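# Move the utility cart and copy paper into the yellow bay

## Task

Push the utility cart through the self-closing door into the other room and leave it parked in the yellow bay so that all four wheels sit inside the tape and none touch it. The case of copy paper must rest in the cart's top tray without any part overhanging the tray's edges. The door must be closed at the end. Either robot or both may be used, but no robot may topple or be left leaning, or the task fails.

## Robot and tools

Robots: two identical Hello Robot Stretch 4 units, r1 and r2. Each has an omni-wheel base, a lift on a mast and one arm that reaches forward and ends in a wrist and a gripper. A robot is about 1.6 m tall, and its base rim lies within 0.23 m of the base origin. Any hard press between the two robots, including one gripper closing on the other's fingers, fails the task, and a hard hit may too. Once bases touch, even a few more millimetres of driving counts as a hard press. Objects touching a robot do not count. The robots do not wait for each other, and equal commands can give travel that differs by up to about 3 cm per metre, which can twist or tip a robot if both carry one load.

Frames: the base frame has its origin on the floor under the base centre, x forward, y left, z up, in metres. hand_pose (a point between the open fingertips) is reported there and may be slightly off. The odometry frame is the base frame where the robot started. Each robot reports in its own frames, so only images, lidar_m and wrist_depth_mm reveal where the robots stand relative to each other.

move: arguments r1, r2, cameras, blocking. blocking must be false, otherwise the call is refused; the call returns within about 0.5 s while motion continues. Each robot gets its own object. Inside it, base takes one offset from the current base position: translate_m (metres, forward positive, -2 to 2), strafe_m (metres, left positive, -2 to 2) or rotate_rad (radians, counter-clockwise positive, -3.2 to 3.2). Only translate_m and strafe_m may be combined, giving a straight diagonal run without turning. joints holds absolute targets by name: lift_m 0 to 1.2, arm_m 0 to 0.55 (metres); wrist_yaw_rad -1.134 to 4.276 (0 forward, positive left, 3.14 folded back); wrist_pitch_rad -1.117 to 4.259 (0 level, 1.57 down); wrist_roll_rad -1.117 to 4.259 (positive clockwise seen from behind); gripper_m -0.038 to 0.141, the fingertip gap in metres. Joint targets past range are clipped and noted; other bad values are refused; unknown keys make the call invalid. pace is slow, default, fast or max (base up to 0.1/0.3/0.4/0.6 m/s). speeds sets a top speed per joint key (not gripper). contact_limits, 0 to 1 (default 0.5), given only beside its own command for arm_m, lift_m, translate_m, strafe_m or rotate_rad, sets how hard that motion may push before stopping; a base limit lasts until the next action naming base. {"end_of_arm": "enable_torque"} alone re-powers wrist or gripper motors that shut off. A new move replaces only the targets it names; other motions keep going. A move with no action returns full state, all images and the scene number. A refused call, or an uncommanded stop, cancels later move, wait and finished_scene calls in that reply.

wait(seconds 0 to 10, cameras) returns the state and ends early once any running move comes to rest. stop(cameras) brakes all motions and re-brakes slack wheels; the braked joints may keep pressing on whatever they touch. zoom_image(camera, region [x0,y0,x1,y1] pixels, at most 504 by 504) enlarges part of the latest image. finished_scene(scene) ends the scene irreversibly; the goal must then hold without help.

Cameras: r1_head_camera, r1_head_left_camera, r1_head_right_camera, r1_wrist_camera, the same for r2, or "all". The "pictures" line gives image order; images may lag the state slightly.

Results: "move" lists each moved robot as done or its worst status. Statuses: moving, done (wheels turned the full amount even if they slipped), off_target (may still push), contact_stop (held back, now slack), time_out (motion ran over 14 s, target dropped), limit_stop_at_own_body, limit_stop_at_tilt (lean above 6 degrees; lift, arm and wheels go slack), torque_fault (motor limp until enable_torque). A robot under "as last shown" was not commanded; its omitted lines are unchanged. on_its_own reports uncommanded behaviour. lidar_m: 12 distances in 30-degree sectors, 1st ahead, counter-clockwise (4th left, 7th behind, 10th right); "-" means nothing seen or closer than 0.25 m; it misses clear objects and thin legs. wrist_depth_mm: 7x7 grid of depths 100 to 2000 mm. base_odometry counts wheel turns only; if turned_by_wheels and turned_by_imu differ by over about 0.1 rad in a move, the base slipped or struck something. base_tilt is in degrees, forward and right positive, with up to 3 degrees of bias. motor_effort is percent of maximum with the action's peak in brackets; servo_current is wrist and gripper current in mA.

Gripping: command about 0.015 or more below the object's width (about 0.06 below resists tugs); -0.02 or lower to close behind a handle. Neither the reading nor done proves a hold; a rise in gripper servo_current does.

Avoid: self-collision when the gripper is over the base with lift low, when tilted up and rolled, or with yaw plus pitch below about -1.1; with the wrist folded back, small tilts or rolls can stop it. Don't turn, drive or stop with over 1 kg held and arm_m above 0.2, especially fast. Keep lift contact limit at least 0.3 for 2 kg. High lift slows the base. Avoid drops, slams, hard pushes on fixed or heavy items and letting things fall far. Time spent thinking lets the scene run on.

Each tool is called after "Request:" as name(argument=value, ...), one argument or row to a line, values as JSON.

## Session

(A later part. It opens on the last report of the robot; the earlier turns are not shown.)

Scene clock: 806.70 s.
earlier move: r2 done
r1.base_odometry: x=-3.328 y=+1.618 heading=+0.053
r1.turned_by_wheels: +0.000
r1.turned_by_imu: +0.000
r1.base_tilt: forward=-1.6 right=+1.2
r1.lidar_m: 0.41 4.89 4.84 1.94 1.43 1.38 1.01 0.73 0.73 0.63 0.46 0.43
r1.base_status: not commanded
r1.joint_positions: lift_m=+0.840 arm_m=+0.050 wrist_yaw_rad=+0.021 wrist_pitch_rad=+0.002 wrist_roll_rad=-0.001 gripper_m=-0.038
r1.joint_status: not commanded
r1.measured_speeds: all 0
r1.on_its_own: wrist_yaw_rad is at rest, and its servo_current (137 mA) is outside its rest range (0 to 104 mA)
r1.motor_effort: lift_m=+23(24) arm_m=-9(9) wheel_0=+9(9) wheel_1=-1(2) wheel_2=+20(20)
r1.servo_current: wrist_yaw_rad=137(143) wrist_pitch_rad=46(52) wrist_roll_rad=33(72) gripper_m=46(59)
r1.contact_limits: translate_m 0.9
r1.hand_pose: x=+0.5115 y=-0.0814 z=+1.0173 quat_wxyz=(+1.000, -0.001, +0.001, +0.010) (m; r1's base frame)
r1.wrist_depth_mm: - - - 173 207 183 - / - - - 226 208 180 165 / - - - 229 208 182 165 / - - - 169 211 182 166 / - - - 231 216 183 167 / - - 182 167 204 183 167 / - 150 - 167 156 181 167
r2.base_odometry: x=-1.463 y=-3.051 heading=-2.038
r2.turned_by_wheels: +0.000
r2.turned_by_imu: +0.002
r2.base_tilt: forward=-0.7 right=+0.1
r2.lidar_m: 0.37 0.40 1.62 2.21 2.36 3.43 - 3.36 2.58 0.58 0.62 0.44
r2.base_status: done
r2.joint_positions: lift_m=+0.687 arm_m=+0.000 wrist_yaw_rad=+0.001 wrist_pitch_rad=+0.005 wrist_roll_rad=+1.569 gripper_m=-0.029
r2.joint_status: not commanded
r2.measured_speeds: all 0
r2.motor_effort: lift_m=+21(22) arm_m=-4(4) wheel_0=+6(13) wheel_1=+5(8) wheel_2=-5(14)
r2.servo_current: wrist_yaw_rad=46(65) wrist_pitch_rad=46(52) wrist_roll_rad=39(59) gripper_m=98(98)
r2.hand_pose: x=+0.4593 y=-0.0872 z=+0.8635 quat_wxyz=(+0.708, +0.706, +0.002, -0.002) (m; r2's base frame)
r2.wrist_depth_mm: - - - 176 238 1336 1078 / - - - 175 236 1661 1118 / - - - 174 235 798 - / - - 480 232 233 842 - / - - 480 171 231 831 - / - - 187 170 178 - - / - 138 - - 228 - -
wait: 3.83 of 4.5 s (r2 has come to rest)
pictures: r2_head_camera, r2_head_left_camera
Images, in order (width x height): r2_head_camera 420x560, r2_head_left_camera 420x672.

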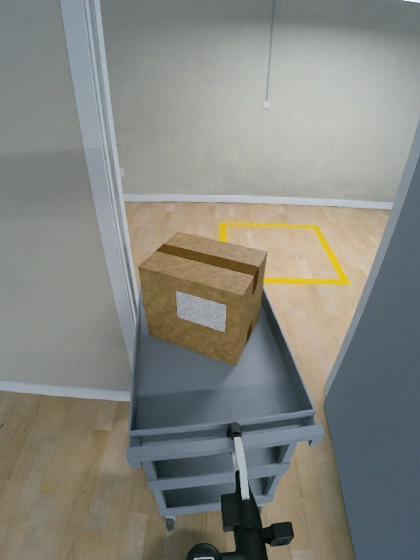

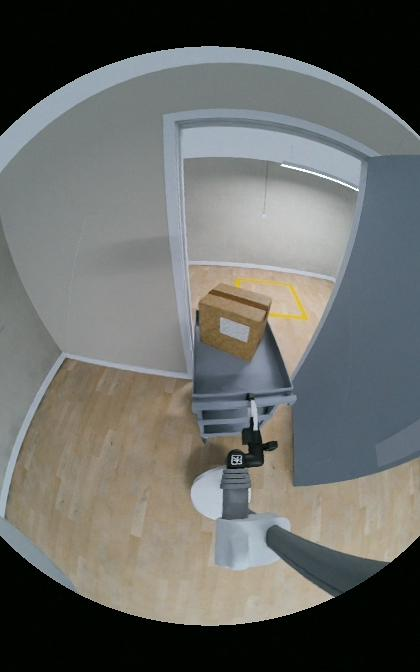

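Request:
move(
  blocking=false,
  r2={"base":{"rotate_rad":-0.15},"pace":"slow"},
)

Request:
wait(
  seconds=1.2,
)

Request:
move(
  blocking=false,
  r2={"base":{"strafe_m":0.14},"pace":"slow"},
)

Request:
wait(
  seconds=2.2,
  cameras=["r2_head_camera","r2_head_left_camera"],
)

Scene clock: 824.27 s.
move: r2 moving
r1.base_odometry: x=-3.328 y=+1.618 heading=+0.053
r1.turned_by_wheels: +0.000
r1.turned_by_imu: +0.000
r1.base_tilt: forward=-1.5 right=+1.2
r1.lidar_m: 0.43 4.93 4.84 1.94 1.43 1.38 1.01 0.73 0.73 0.62 0.46 0.46
r1.base_status: not commanded
r1.joint_positions: lift_m=+0.840 arm_m=+0.050 wrist_yaw_rad=+0.021 wrist_pitch_rad=+0.002 wrist_roll_rad=-0.001 gripper_m=-0.038
r1.joint_status: not commanded
r1.measured_speeds: all 0
r1.motor_effort: lift_m=+23(23) arm_m=-9(9) wheel_0=+8(9) wheel_1=-2(2) wheel_2=+20(20)
r1.servo_current: wrist_yaw_rad=124(137) wrist_pitch_rad=39(46) wrist_roll_rad=46(59) gripper_m=46(52)
r1.contact_limits: translate_m 0.9
r1.hand_pose: x=+0.5115 y=-0.0814 z=+1.0173 quat_wxyz=(+1.000, -0.001, +0.001, +0.010) (m; r1's base frame)
r1.wrist_depth_mm: - - - 173 207 183 - / - - - 228 208 181 165 / - - - 229 209 181 165 / - - - 168 211 182 166 / - - - 231 216 183 167 / - - 182 167 203 184 167 / - 149 - 166 156 181 168
r2.base_odometry: x=-1.463 y=-3.051 heading=-2.150
r2.turned_by_wheels: -0.112
r2.turned_by_imu: -0.108
r2.base_tilt: forward=-0.7 right=+0.1
r2.lidar_m: 0.35 0.36 1.44 2.22 2.30 3.01 - 3.77 2.67 0.56 0.60 0.46
r2.base_status: rotate_rad moving
r2.joint_positions: lift_m=+0.687 arm_m=+0.000 wrist_yaw_rad=+0.006 wrist_pitch_rad=+0.005 wrist_roll_rad=+1.569 gripper_m=-0.029
r2.joint_status: not commanded
r2.measured_speeds: translate_m=-0.001 strafe_m=+0.001 rotate_rad=-0.291 lift_m=+0.000 arm_m=+0.000 wrist_yaw_rad=+0.000 wrist_pitch_rad=+0.000 wrist_roll_rad=+0.000
r2.motor_effort: lift_m=+21(21) arm_m=-4(4) wheel_0=+9(12) wheel_1=+5(9) wheel_2=+10(13)
r2.servo_current: wrist_yaw_rad=59(59) wrist_pitch_rad=46(52) wrist_roll_rad=52(59) gripper_m=85(98)
r2.hand_pose: x=+0.4598 y=-0.0856 z=+0.8635 quat_wxyz=(+0.708, +0.706, +0.004, +0.000) (m; r2's base frame)
r2.wrist_depth_mm: - - - 236 268 276 277 / - - - 196 259 1537 1160 / - - - 189 250 1661 - / - - 615 182 242 809 - / - 492 462 178 235 831 - / - - 187 170 179 - - / - - 512 - 223 - -
pictures: none

Scene clock: 824.83 s.
earlier move: r2 done
r1.base_odometry: x=-3.328 y=+1.618 heading=+0.053
r1.turned_by_wheels: +0.000
r1.turned_by_imu: +0.000
r1.base_tilt: forward=-1.5 right=+1.2
r1.lidar_m: 0.43 4.90 4.86 1.94 1.44 1.38 1.03 0.74 0.73 0.61 0.46 0.45
r1.base_status: not commanded
r1.joint_positions: lift_m=+0.840 arm_m=+0.050 wrist_yaw_rad=+0.021 wrist_pitch_rad=+0.002 wrist_roll_rad=-0.001 gripper_m=-0.038
r1.joint_status: not commanded
r1.measured_speeds: all 0
r1.on_its_own: wrist_yaw_rad is at rest, and its servo_current (124 mA) is outside its rest range (0 to 104 mA)
r1.motor_effort: lift_m=+23(23) arm_m=-9(9) wheel_0=+9(9) wheel_1=-1(2) wheel_2=+20(20)
r1.servo_current: wrist_yaw_rad=124(137) wrist_pitch_rad=46(46) wrist_roll_rad=59(59) gripper_m=46(52)
r1.contact_limits: translate_m 0.9
r1.hand_pose: x=+0.5115 y=-0.0814 z=+1.0173 quat_wxyz=(+1.000, -0.001, +0.001, +0.010) (m; r1's base frame)
r1.wrist_depth_mm: - - - 174 208 182 - / - - - 227 208 180 165 / - - - 229 209 182 165 / - - - 168 211 183 166 / - - - 232 216 183 167 / - - 182 167 204 184 167 / - 150 - 167 156 181 167
r2.base_odometry: x=-1.463 y=-3.051 heading=-2.187
r2.turned_by_wheels: -0.037
r2.turned_by_imu: -0.036
r2.base_tilt: forward=-0.7 right=+0.0
r2.lidar_m: 0.35 0.35 1.42 2.22 2.27 2.94 - 3.91 2.71 0.57 0.60 0.43
r2.base_status: done
r2.joint_positions: lift_m=+0.687 arm_m=+0.000 wrist_yaw_rad=+0.003 wrist_pitch_rad=+0.005 wrist_roll_rad=+1.569 gripper_m=-0.029
r2.joint_status: not commanded
r2.measured_speeds: all 0
r2.motor_effort: lift_m=+22(22) arm_m=-3(4) wheel_0=+3(12) wheel_1=+5(9) wheel_2=+5(13)
r2.servo_current: wrist_yaw_rad=46(65) wrist_pitch_rad=46(52) wrist_roll_rad=46(59) gripper_m=98(98)
r2.hand_pose: x=+0.4595 y=-0.0866 z=+0.8635 quat_wxyz=(+0.708, +0.706, +0.003, -0.001) (m; r2's base frame)
r2.wrist_depth_mm: - - - 238 290 294 296 / - - - 267 277 1430 1098 / - - - 197 259 1661 521 / - - - 186 247 820 - / - - 480 180 236 831 - / - 466 187 169 179 - - / - - 488 - 220 - -
wait: 0.57 of 1.2 s (r2 has come to rest)
pictures: none

Scene clock: 825.33 s.
move: r2 moving
r1.base_odometry: x=-3.328 y=+1.618 heading=+0.053
r1.turned_by_wheels: +0.000
r1.turned_by_imu: +0.000
r1.base_tilt: forward=-1.6 right=+1.2
r1.lidar_m: 0.45 4.92 4.84 1.97 1.46 1.40 1.02 0.75 0.70 0.66 0.47 0.43
r1.base_status: not commanded
r1.joint_positions: lift_m=+0.840 arm_m=+0.050 wrist_yaw_rad=+0.021 wrist_pitch_rad=+0.002 wrist_roll_rad=-0.001 gripper_m=-0.038
r1.joint_status: not commanded
r1.measured_speeds: all 0
r1.motor_effort: lift_m=+23(23) arm_m=-9(9) wheel_0=+9(9) wheel_1=-1(2) wheel_2=+20(20)
r1.servo_current: wrist_yaw_rad=124(137) wrist_pitch_rad=39(52) wrist_roll_rad=46(65) gripper_m=52(52)
r1.contact_limits: translate_m 0.9
r1.hand_pose: x=+0.5115 y=-0.0814 z=+1.0173 quat_wxyz=(+1.000, -0.001, +0.001, +0.010) (m; r1's base frame)
r1.wrist_depth_mm: - - - 173 207 182 - / - - - 228 208 180 165 / - - - 229 209 181 165 / - - - 168 211 183 166 / - - - 231 216 183 167 / - - 182 167 204 183 167 / - 150 - 167 156 181 167
r2.base_odometry: x=-1.452 y=-3.059 heading=-2.187
r2.turned_by_wheels: +0.000
r2.turned_by_imu: +0.000
r2.base_tilt: forward=-0.7 right=+0.0
r2.lidar_m: 0.35 0.34 1.38 2.20 2.25 2.94 - 3.94 2.70 0.58 0.59 0.45
r2.base_status: strafe_m moving
r2.joint_positions: lift_m=+0.687 arm_m=+0.000 wrist_yaw_rad=+0.000 wrist_pitch_rad=+0.005 wrist_roll_rad=+1.569 gripper_m=-0.029
r2.joint_status: not commanded
r2.measured_speeds: translate_m=+0.000 strafe_m=+0.056 rotate_rad=-0.002 lift_m=+0.000 arm_m=+0.000 wrist_yaw_rad=-0.010 wrist_pitch_rad=+0.000 wrist_roll_rad=+0.000
r2.motor_effort: lift_m=+21(21) arm_m=-4(4) wheel_0=-7(9) wheel_1=+6(9) wheel_2=+0(5)
r2.servo_current: wrist_yaw_rad=39(52) wrist_pitch_rad=39(52) wrist_roll_rad=46(52) gripper_m=98(98)
r2.hand_pose: x=+0.4593 y=-0.0874 z=+0.8635 quat_wxyz=(+0.708, +0.706, +0.002, -0.002) (m; r2's base frame)
r2.wrist_depth_mm: - - - 238 286 293 294 / - - - 266 274 1464 1098 / - - - 197 259 1661 521 / - - - 186 247 820 - / - - 480 179 237 842 - / - 477 186 168 179 - - / - - 484 - 220 - -
pictures: none

Scene clock: 827.37 s.
earlier move: r2 done
r1.base_odometry: x=-3.328 y=+1.618 heading=+0.053
r1.turned_by_wheels: +0.000
r1.turned_by_imu: +0.000
r1.base_tilt: forward=-1.6 right=+1.3
r1.lidar_m: 0.41 4.89 4.84 1.93 1.45 1.39 1.02 0.75 0.73 0.64 0.46 0.45
r1.base_status: not commanded
r1.joint_positions: lift_m=+0.840 arm_m=+0.050 wrist_yaw_rad=+0.021 wrist_pitch_rad=+0.002 wrist_roll_rad=-0.001 gripper_m=-0.038
r1.joint_status: not commanded
r1.measured_speeds: all 0
r1.on_its_own: wrist_yaw_rad is at rest, and its servo_current (137 mA) is outside its rest range (0 to 104 mA)
r1.motor_effort: lift_m=+23(24) arm_m=-9(9) wheel_0=+9(9) wheel_1=-1(2) wheel_2=+20(20)
r1.servo_current: wrist_yaw_rad=137(150) wrist_pitch_rad=46(52) wrist_roll_rad=52(65) gripper_m=52(52)
r1.contact_limits: translate_m 0.9
r1.hand_pose: x=+0.5115 y=-0.0814 z=+1.0173 quat_wxyz=(+1.000, -0.001, +0.001, +0.010) (m; r1's base frame)
r1.wrist_depth_mm: - - - 173 208 183 - / - - - 227 208 180 165 / - - - 229 209 182 165 / - - - 169 211 182 167 / - - - 232 216 183 167 / - - 182 167 204 185 167 / - 149 - 167 156 181 167
r2.base_odometry: x=-1.349 y=-3.132 heading=-2.187
r2.turned_by_wheels: +0.000
r2.turned_by_imu: +0.000
r2.base_tilt: forward=-0.7 right=+0.1
r2.lidar_m: 0.36 0.37 1.35 2.07 2.10 2.76 - 4.15 2.84 0.71 0.72 0.45
r2.base_status: done
r2.joint_positions: lift_m=+0.687 arm_m=+0.000 wrist_yaw_rad=-0.004 wrist_pitch_rad=+0.005 wrist_roll_rad=+1.569 gripper_m=-0.029
r2.joint_status: not commanded
r2.measured_speeds: all 0
r2.motor_effort: lift_m=+21(21) arm_m=-3(4) wheel_0=-7(13) wheel_1=+3(9) wheel_2=+0(5)
r2.servo_current: wrist_yaw_rad=52(59) wrist_pitch_rad=46(52) wrist_roll_rad=52(59) gripper_m=91(98)
r2.hand_pose: x=+0.4589 y=-0.0887 z=+0.8635 quat_wxyz=(+0.708, +0.706, +0.000, -0.003) (m; r2's base frame)
r2.wrist_depth_mm: - - - 193 258 270 267 / - - - 187 250 1661 1138 / - - - 182 244 1661 - / - - 549 178 238 854 - / - 469 459 175 234 831 - / - - 186 169 178 - - / - 535 525 - 224 - -
wait: 2.03 of 2.2 s (r2 has come to rest)
pictures: r2_head_camera, r2_head_left_camera
Images, in order (width x height): r2_head_camera 420x560, r2_head_left_camera 420x672.

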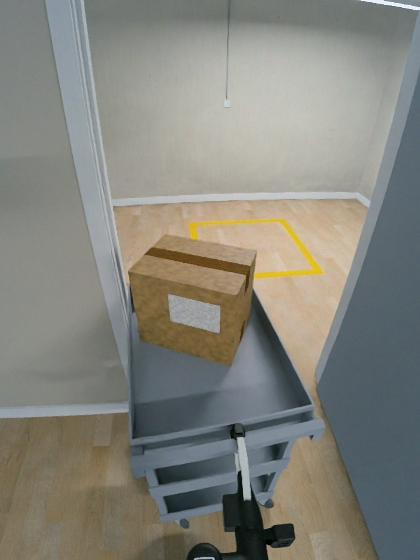

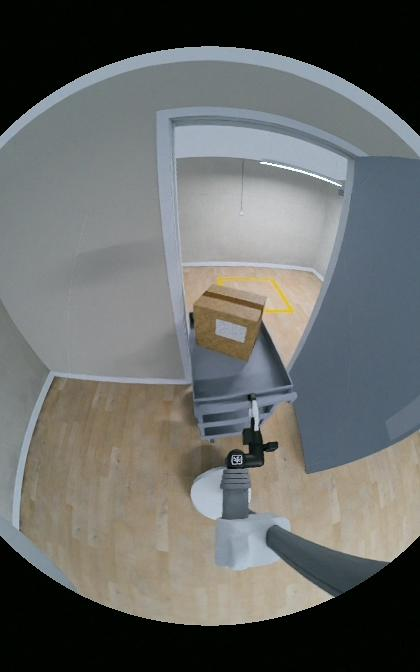

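Request:
move(
  blocking=false,
  r2={"base":{"strafe_m":0.14},"pace":"slow"},
)

Request:
wait(
  seconds=2.2,
)

Request:
move(
  blocking=false,
  r2={"base":{"translate_m":0.5,"strafe_m":-0.05},"pace":"slow"},
)

Request:
wait(
  seconds=6,
  cameras=["r2_head_camera","r2_head_left_camera"],
)

Scene clock: 837.67 s.
move: r2 moving
r1.base_odometry: x=-3.328 y=+1.618 heading=+0.053
r1.turned_by_wheels: +0.000
r1.turned_by_imu: +0.000
r1.base_tilt: forward=-1.5 right=+1.2
r1.lidar_m: 0.43 4.91 4.83 1.95 1.46 1.40 1.03 0.74 0.73 0.65 0.46 0.45
r1.base_status: not commanded
r1.joint_positions: lift_m=+0.840 arm_m=+0.050 wrist_yaw_rad=+0.021 wrist_pitch_rad=+0.002 wrist_roll_rad=-0.001 gripper_m=-0.038
r1.joint_status: not commanded
r1.measured_speeds: all 0
r1.motor_effort: lift_m=+23(24) arm_m=-9(9) wheel_0=+9(9) wheel_1=-2(2) wheel_2=+20(20)
r1.servo_current: wrist_yaw_rad=104(137) wrist_pitch_rad=46(46) wrist_roll_rad=52(59) gripper_m=46(52)
r1.contact_limits: translate_m 0.9
r1.hand_pose: x=+0.5115 y=-0.0814 z=+1.0173 quat_wxyz=(+1.000, -0.001, +0.001, +0.010) (m; r1's base frame)
r1.wrist_depth_mm: - - - 173 207 182 - / - - - 227 208 180 165 / - - - 229 209 182 165 / - - - 168 211 182 166 / - - - 231 216 183 167 / - - 181 167 204 184 167 / - 149 - 167 156 180 167
r2.base_odometry: x=-1.338 y=-3.140 heading=-2.188
r2.turned_by_wheels: +0.000
r2.turned_by_imu: +0.000
r2.base_tilt: forward=-0.7 right=+0.1
r2.lidar_m: 0.37 0.38 1.34 2.06 2.13 2.74 - 4.16 2.88 0.71 0.76 0.45
r2.base_status: strafe_m moving
r2.joint_positions: lift_m=+0.687 arm_m=+0.000 wrist_yaw_rad=-0.004 wrist_pitch_rad=+0.005 wrist_roll_rad=+1.569 gripper_m=-0.029
r2.joint_status: not commanded
r2.measured_speeds: translate_m=+0.000 strafe_m=+0.056 rotate_rad=-0.002 lift_m=+0.000 arm_m=+0.000 wrist_yaw_rad=+0.000 wrist_pitch_rad=+0.000 wrist_roll_rad=+0.000
r2.motor_effort: lift_m=+21(21) arm_m=-4(4) wheel_0=-10(13) wheel_1=+8(9) wheel_2=+1(1)
r2.servo_current: wrist_yaw_rad=46(59) wrist_pitch_rad=46(46) wrist_roll_rad=46(52) gripper_m=91(91)
r2.hand_pose: x=+0.4589 y=-0.0887 z=+0.8635 quat_wxyz=(+0.708, +0.706, +0.000, -0.003) (m; r2's base frame)
r2.wrist_depth_mm: - - - 242 255 271 265 / - - - 187 248 1661 1160 / - - - 182 242 1661 - / - - 544 178 237 842 - / - 473 466 175 233 842 - / - - 186 170 178 - - / - 539 530 - 224 - -
pictures: none

Scene clock: 839.70 s.
earlier move: r2 done
r1.base_odometry: x=-3.328 y=+1.618 heading=+0.053
r1.turned_by_wheels: +0.000
r1.turned_by_imu: +0.000
r1.base_tilt: forward=-1.5 right=+1.2
r1.lidar_m: 0.44 4.91 4.87 1.95 1.45 1.41 0.98 0.73 0.73 0.63 0.46 0.44
r1.base_status: not commanded
r1.joint_positions: lift_m=+0.840 arm_m=+0.050 wrist_yaw_rad=+0.021 wrist_pitch_rad=+0.002 wrist_roll_rad=-0.001 gripper_m=-0.038
r1.joint_status: not commanded
r1.measured_speeds: all 0
r1.on_its_own: wrist_yaw_rad is at rest, and its servo_current (130 mA) is outside its rest range (0 to 104 mA)
r1.motor_effort: lift_m=+23(24) arm_m=-9(9) wheel_0=+9(9) wheel_1=-1(2) wheel_2=+20(20)
r1.servo_current: wrist_yaw_rad=130(150) wrist_pitch_rad=39(52) wrist_roll_rad=59(59) gripper_m=52(59)
r1.contact_limits: translate_m 0.9
r1.hand_pose: x=+0.5115 y=-0.0814 z=+1.0173 quat_wxyz=(+1.000, -0.001, +0.001, +0.010) (m; r1's base frame)
r1.wrist_depth_mm: - - - 173 207 182 - / - - - 227 208 180 165 / - - - 229 209 182 165 / - - - 168 211 182 167 / - - - 231 215 183 167 / - - 181 167 204 184 167 / - 150 - 167 156 181 167
r2.base_odometry: x=-1.235 y=-3.213 heading=-2.188
r2.turned_by_wheels: +0.000
r2.turned_by_imu: -0.001
r2.base_tilt: forward=-0.7 right=+0.1
r2.lidar_m: 0.38 0.40 1.37 1.93 1.99 2.57 - 4.35 3.01 0.86 0.87 0.41
r2.base_status: done
r2.joint_positions: lift_m=+0.687 arm_m=+0.000 wrist_yaw_rad=-0.010 wrist_pitch_rad=+0.005 wrist_roll_rad=+1.569 gripper_m=-0.029
r2.joint_status: not commanded
r2.measured_speeds: all 0
r2.motor_effort: lift_m=+21(21) arm_m=+1(4) wheel_0=-9(13) wheel_1=+3(9) wheel_2=-4(6)
r2.servo_current: wrist_yaw_rad=72(72) wrist_pitch_rad=46(52) wrist_roll_rad=46(59) gripper_m=85(98)
r2.hand_pose: x=+0.4584 y=-0.0904 z=+0.8635 quat_wxyz=(+0.708, +0.706, -0.002, -0.005) (m; r2's base frame)
r2.wrist_depth_mm: - - - 176 238 1661 1160 / - - - 175 236 1661 - / - - 597 173 234 809 - / - 484 466 231 233 842 - / - - 496 170 230 831 - / - - 186 168 178 - - / - - - - 227 - -
wait: 2.03 of 2.2 s (r2 has come to rest)
pictures: none

Scene clock: 840.20 s.
move: r2 moving
r1.base_odometry: x=-3.328 y=+1.618 heading=+0.053
r1.turned_by_wheels: +0.000
r1.turned_by_imu: +0.000
r1.base_tilt: forward=-1.6 right=+1.2
r1.lidar_m: 0.44 4.90 4.82 1.91 1.45 1.38 1.02 0.73 0.71 0.63 0.46 0.45
r1.base_status: not commanded
r1.joint_positions: lift_m=+0.840 arm_m=+0.050 wrist_yaw_rad=+0.021 wrist_pitch_rad=+0.002 wrist_roll_rad=-0.001 gripper_m=-0.038
r1.joint_status: not commanded
r1.measured_speeds: all 0
r1.motor_effort: lift_m=+23(24) arm_m=-9(9) wheel_0=+9(9) wheel_1=-1(2) wheel_2=+20(20)
r1.servo_current: wrist_yaw_rad=111(137) wrist_pitch_rad=52(52) wrist_roll_rad=39(65) gripper_m=52(52)
r1.contact_limits: translate_m 0.9
r1.hand_pose: x=+0.5115 y=-0.0814 z=+1.0173 quat_wxyz=(+1.000, -0.001, +0.001, +0.010) (m; r1's base frame)
r1.wrist_depth_mm: - - - 174 206 182 - / - - - 227 208 181 166 / - - - 229 209 181 165 / - - - 168 211 182 166 / - - - 232 216 182 167 / - - 181 167 204 183 167 / - 150 - 167 156 181 167
r2.base_odometry: x=-1.243 y=-3.222 heading=-2.190
r2.turned_by_wheels: -0.002
r2.turned_by_imu: -0.003
r2.base_tilt: forward=-0.8 right=+0.2
r2.lidar_m: 0.36 0.38 1.38 1.91 2.00 2.55 - 4.35 3.02 0.85 0.87 0.44
r2.base_status: translate_m moving; strafe_m moving
r2.joint_positions: lift_m=+0.687 arm_m=+0.000 wrist_yaw_rad=-0.020 wrist_pitch_rad=+0.005 wrist_roll_rad=+1.569 gripper_m=-0.029
r2.joint_status: not commanded
r2.measured_speeds: translate_m=+0.049 strafe_m=-0.005 rotate_rad=-0.002 lift_m=+0.000 arm_m=+0.000 wrist_yaw_rad=-0.029 wrist_pitch_rad=+0.000 wrist_roll_rad=+0.000
r2.motor_effort: lift_m=+21(21) arm_m=+4(4) wheel_0=+3(11) wheel_1=+5(7) wheel_2=-28(28)
r2.servo_current: wrist_yaw_rad=111(111) wrist_pitch_rad=39(46) wrist_roll_rad=52(52) gripper_m=72(85)
r2.hand_pose: x=+0.4575 y=-0.0930 z=+0.8635 quat_wxyz=(+0.708, +0.706, -0.005, -0.009) (m; r2's base frame)
r2.wrist_depth_mm: - - - 180 242 1661 1138 / - - - 178 238 1661 500 / - - 654 174 236 809 - / - - 462 230 231 831 - / - - 484 169 229 831 - / - - 186 166 179 - - / - - 569 - 224 - -
pictures: none

Scene clock: 846.00 s.
earlier move: r2 done
r1.base_odometry: x=-3.328 y=+1.618 heading=+0.053
r1.turned_by_wheels: +0.000
r1.turned_by_imu: +0.000
r1.base_tilt: forward=-1.6 right=+1.2
r1.lidar_m: 0.43 4.90 4.86 1.93 1.46 1.39 0.99 0.73 0.73 0.62 0.46 0.44
r1.base_status: not commanded
r1.joint_positions: lift_m=+0.840 arm_m=+0.050 wrist_yaw_rad=+0.021 wrist_pitch_rad=+0.002 wrist_roll_rad=-0.001 gripper_m=-0.038
r1.joint_status: not commanded
r1.measured_speeds: all 0
r1.on_its_own: wrist_yaw_rad is at rest, and its servo_current (124 mA) is outside its rest range (0 to 104 mA)
r1.motor_effort: lift_m=+23(24) arm_m=-9(9) wheel_0=+9(9) wheel_1=-1(2) wheel_2=+20(20)
r1.servo_current: wrist_yaw_rad=124(143) wrist_pitch_rad=46(59) wrist_roll_rad=52(72) gripper_m=46(59)
r1.contact_limits: translate_m 0.9
r1.hand_pose: x=+0.5115 y=-0.0814 z=+1.0173 quat_wxyz=(+1.000, -0.001, +0.001, +0.010) (m; r1's base frame)
r1.wrist_depth_mm: - - - 173 208 182 - / - - - 226 208 180 165 / - - - 229 208 181 164 / - - - 168 211 182 166 / - - - 231 216 183 167 / - - 181 167 204 183 167 / - 150 - 167 156 180 168
r2.base_odometry: x=-1.566 y=-3.591 heading=-2.188
r2.turned_by_wheels: +0.002
r2.turned_by_imu: -0.375
r2.base_tilt: forward=-0.6 right=+0.0
r2.lidar_m: 0.29 0.41 0.66 0.84 2.29 2.44 3.55 5.25 0.70 0.53 0.51 0.49
r2.base_status: done
r2.joint_positions: lift_m=+0.687 arm_m=+0.000 wrist_yaw_rad=+0.003 wrist_pitch_rad=+0.007 wrist_roll_rad=+1.569 gripper_m=-0.029
r2.joint_status: not commanded
r2.measured_speeds: all 0
r2.motor_effort: lift_m=+22(22) arm_m=-4(5) wheel_0=+2(28) wheel_1=+2(23) wheel_2=-3(29)
r2.servo_current: wrist_yaw_rad=46(254) wrist_pitch_rad=52(59) wrist_roll_rad=33(59) gripper_m=65(85)
r2.hand_pose: x=+0.4596 y=-0.0866 z=+0.8629 quat_wxyz=(+0.708, +0.707, +0.003, -0.001) (m; r2's base frame)
r2.wrist_depth_mm: 379 384 379 364 373 384 384 / - - - 317 418 421 421 / - - - 259 362 1708 492 / - - - 214 297 1863 - / - - - 191 253 715 - / - - 185 162 179 - - / - 459 452 - 206 - -
wait: 5.80 of 6 s (r2 has come to rest)
pictures: r2_head_camera, r2_head_left_camera
Images, in order (width x height): r2_head_camera 420x560, r2_head_left_camera 420x672.

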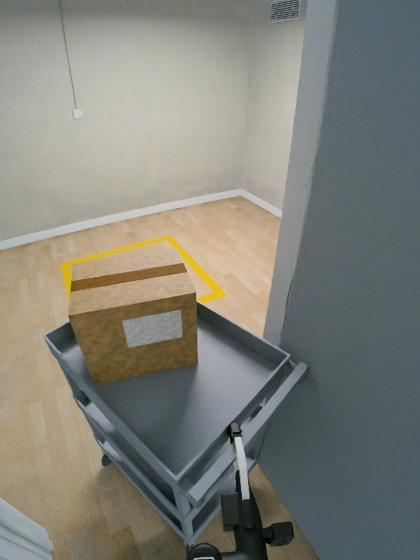

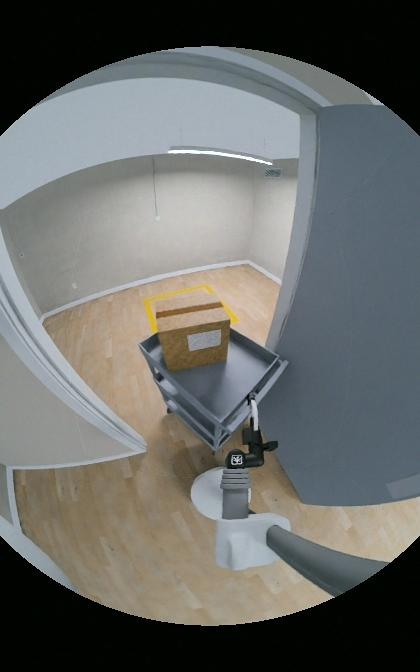

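Request:
move(
  blocking=false,
  r2={"base":{"rotate_rad":0.3},"pace":"slow"},
)

Request:
wait(
  seconds=2,
  cameras=["r2_head_camera","r2_head_left_camera"],
)

Scene clock: 852.43 s.
move: r2 moving
r1.base_odometry: x=-3.328 y=+1.618 heading=+0.053
r1.turned_by_wheels: +0.000
r1.turned_by_imu: +0.000
r1.base_tilt: forward=-1.5 right=+1.2
r1.lidar_m: 0.43 4.91 4.86 1.95 1.42 1.39 0.99 0.74 0.72 0.63 0.47 0.45
r1.base_status: not commanded
r1.joint_positions: lift_m=+0.840 arm_m=+0.050 wrist_yaw_rad=+0.021 wrist_pitch_rad=+0.002 wrist_roll_rad=-0.001 gripper_m=-0.038
r1.joint_status: not commanded
r1.measured_speeds: all 0
r1.motor_effort: lift_m=+23(23) arm_m=-9(9) wheel_0=+9(9) wheel_1=-1(2) wheel_2=+20(20)
r1.servo_current: wrist_yaw_rad=137(137) wrist_pitch_rad=39(46) wrist_roll_rad=52(59) gripper_m=52(52)
r1.contact_limits: translate_m 0.9
r1.hand_pose: x=+0.5115 y=-0.0814 z=+1.0173 quat_wxyz=(+1.000, -0.001, +0.001, +0.010) (m; r1's base frame)
r1.wrist_depth_mm: - - - 173 207 183 - / - - - 227 208 180 165 / - - - 229 209 181 165 / - - - 169 211 182 166 / - - - 231 215 183 167 / - - 181 167 203 183 167 / - 150 - 167 156 181 167
r2.base_odometry: x=-1.566 y=-3.591 heading=-2.065
r2.turned_by_wheels: +0.123
r2.turned_by_imu: +0.119
r2.base_tilt: forward=-0.7 right=+0.1
r2.lidar_m: 0.30 0.52 0.67 1.00 2.27 2.56 4.10 5.27 0.65 0.53 0.51 0.47
r2.base_status: rotate_rad moving
r2.joint_positions: lift_m=+0.687 arm_m=+0.000 wrist_yaw_rad=-0.015 wrist_pitch_rad=+0.007 wrist_roll_rad=+1.569 gripper_m=-0.029
r2.joint_status: not commanded
r2.measured_speeds: translate_m=-0.003 strafe_m=+0.000 rotate_rad=+0.486 lift_m=+0.000 arm_m=-0.001 wrist_yaw_rad=-0.031 wrist_pitch_rad=+0.000 wrist_roll_rad=+0.000
r2.motor_effort: lift_m=+22(22) arm_m=-4(5) wheel_0=-13(16) wheel_1=-9(10) wheel_2=-18(18)
r2.servo_current: wrist_yaw_rad=78(78) wrist_pitch_rad=46(52) wrist_roll_rad=52(52) gripper_m=65(72)
r2.hand_pose: x=+0.4580 y=-0.0917 z=+0.8629 quat_wxyz=(+0.708, +0.707, -0.003, -0.008) (m; r2's base frame)
r2.wrist_depth_mm: - - 402 340 392 - - / - - - 267 382 1397 442 / - - - 232 312 1661 500 / - - - 206 277 1808 - / - - - 184 244 798 - / - - 185 161 181 - - / - - 469 - 206 132 -
pictures: none

Scene clock: 853.33 s.
earlier move: r2 done
r1.base_odometry: x=-3.328 y=+1.618 heading=+0.053
r1.turned_by_wheels: +0.000
r1.turned_by_imu: +0.000
r1.base_tilt: forward=-1.5 right=+1.2
r1.lidar_m: 0.45 4.94 4.83 1.95 1.44 1.40 1.01 0.76 0.72 0.62 0.48 0.44
r1.base_status: not commanded
r1.joint_positions: lift_m=+0.840 arm_m=+0.050 wrist_yaw_rad=+0.021 wrist_pitch_rad=+0.002 wrist_roll_rad=-0.001 gripper_m=-0.038
r1.joint_status: not commanded
r1.measured_speeds: all 0
r1.on_its_own: wrist_yaw_rad is at rest, and its servo_current (130 mA) is outside its rest range (0 to 104 mA)
r1.motor_effort: lift_m=+23(24) arm_m=-9(9) wheel_0=+9(9) wheel_1=-1(2) wheel_2=+20(20)
r1.servo_current: wrist_yaw_rad=130(143) wrist_pitch_rad=39(52) wrist_roll_rad=39(59) gripper_m=52(52)
r1.contact_limits: translate_m 0.9
r1.hand_pose: x=+0.5115 y=-0.0814 z=+1.0173 quat_wxyz=(+1.000, -0.001, +0.001, +0.010) (m; r1's base frame)
r1.wrist_depth_mm: - - - 173 208 182 - / - - - 228 208 180 165 / - - - 229 209 181 165 / - - - 168 211 182 167 / - - - 231 216 182 167 / - - 181 167 204 183 167 / - 150 - 167 156 181 167
r2.base_odometry: x=-1.566 y=-3.591 heading=-1.889
r2.turned_by_wheels: +0.175
r2.turned_by_imu: +0.170
r2.base_tilt: forward=-0.6 right=+0.0
r2.lidar_m: 0.35 0.68 0.67 1.30 2.30 2.85 - 4.28 0.59 0.50 0.52 0.44
r2.base_status: done
r2.joint_positions: lift_m=+0.687 arm_m=+0.000 wrist_yaw_rad=+0.002 wrist_pitch_rad=+0.007 wrist_roll_rad=+1.569 gripper_m=-0.029
r2.joint_status: not commanded
r2.measured_speeds: all 0
r2.motor_effort: lift_m=+21(22) arm_m=+3(5) wheel_0=-5(16) wheel_1=-5(10) wheel_2=-5(21)
r2.servo_current: wrist_yaw_rad=46(91) wrist_pitch_rad=46(52) wrist_roll_rad=33(59) gripper_m=72(78)
r2.hand_pose: x=+0.4595 y=-0.0868 z=+0.8629 quat_wxyz=(+0.708, +0.707, +0.003, -0.002) (m; r2's base frame)
r2.wrist_depth_mm: - - - 270 276 1661 1205 / - - - 259 266 1808 504 / - - - 192 253 768 - / - - 484 184 245 - - / - - 504 179 236 831 - / - - 186 171 179 - - / - - 549 - 223 - -
wait: 0.90 of 2 s (r2 has come to rest)
pictures: r2_head_camera, r2_head_left_camera
Images, in order (width x height): r2_head_camera 420x560, r2_head_left_camera 420x672.

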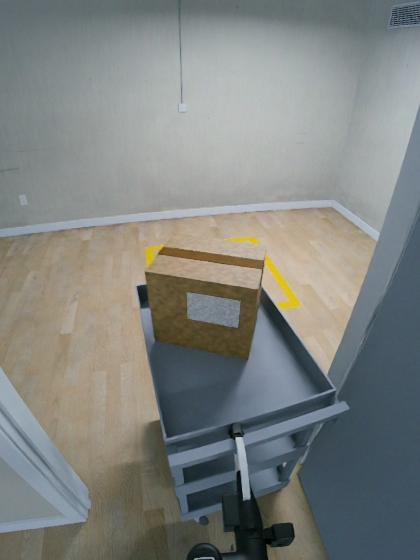

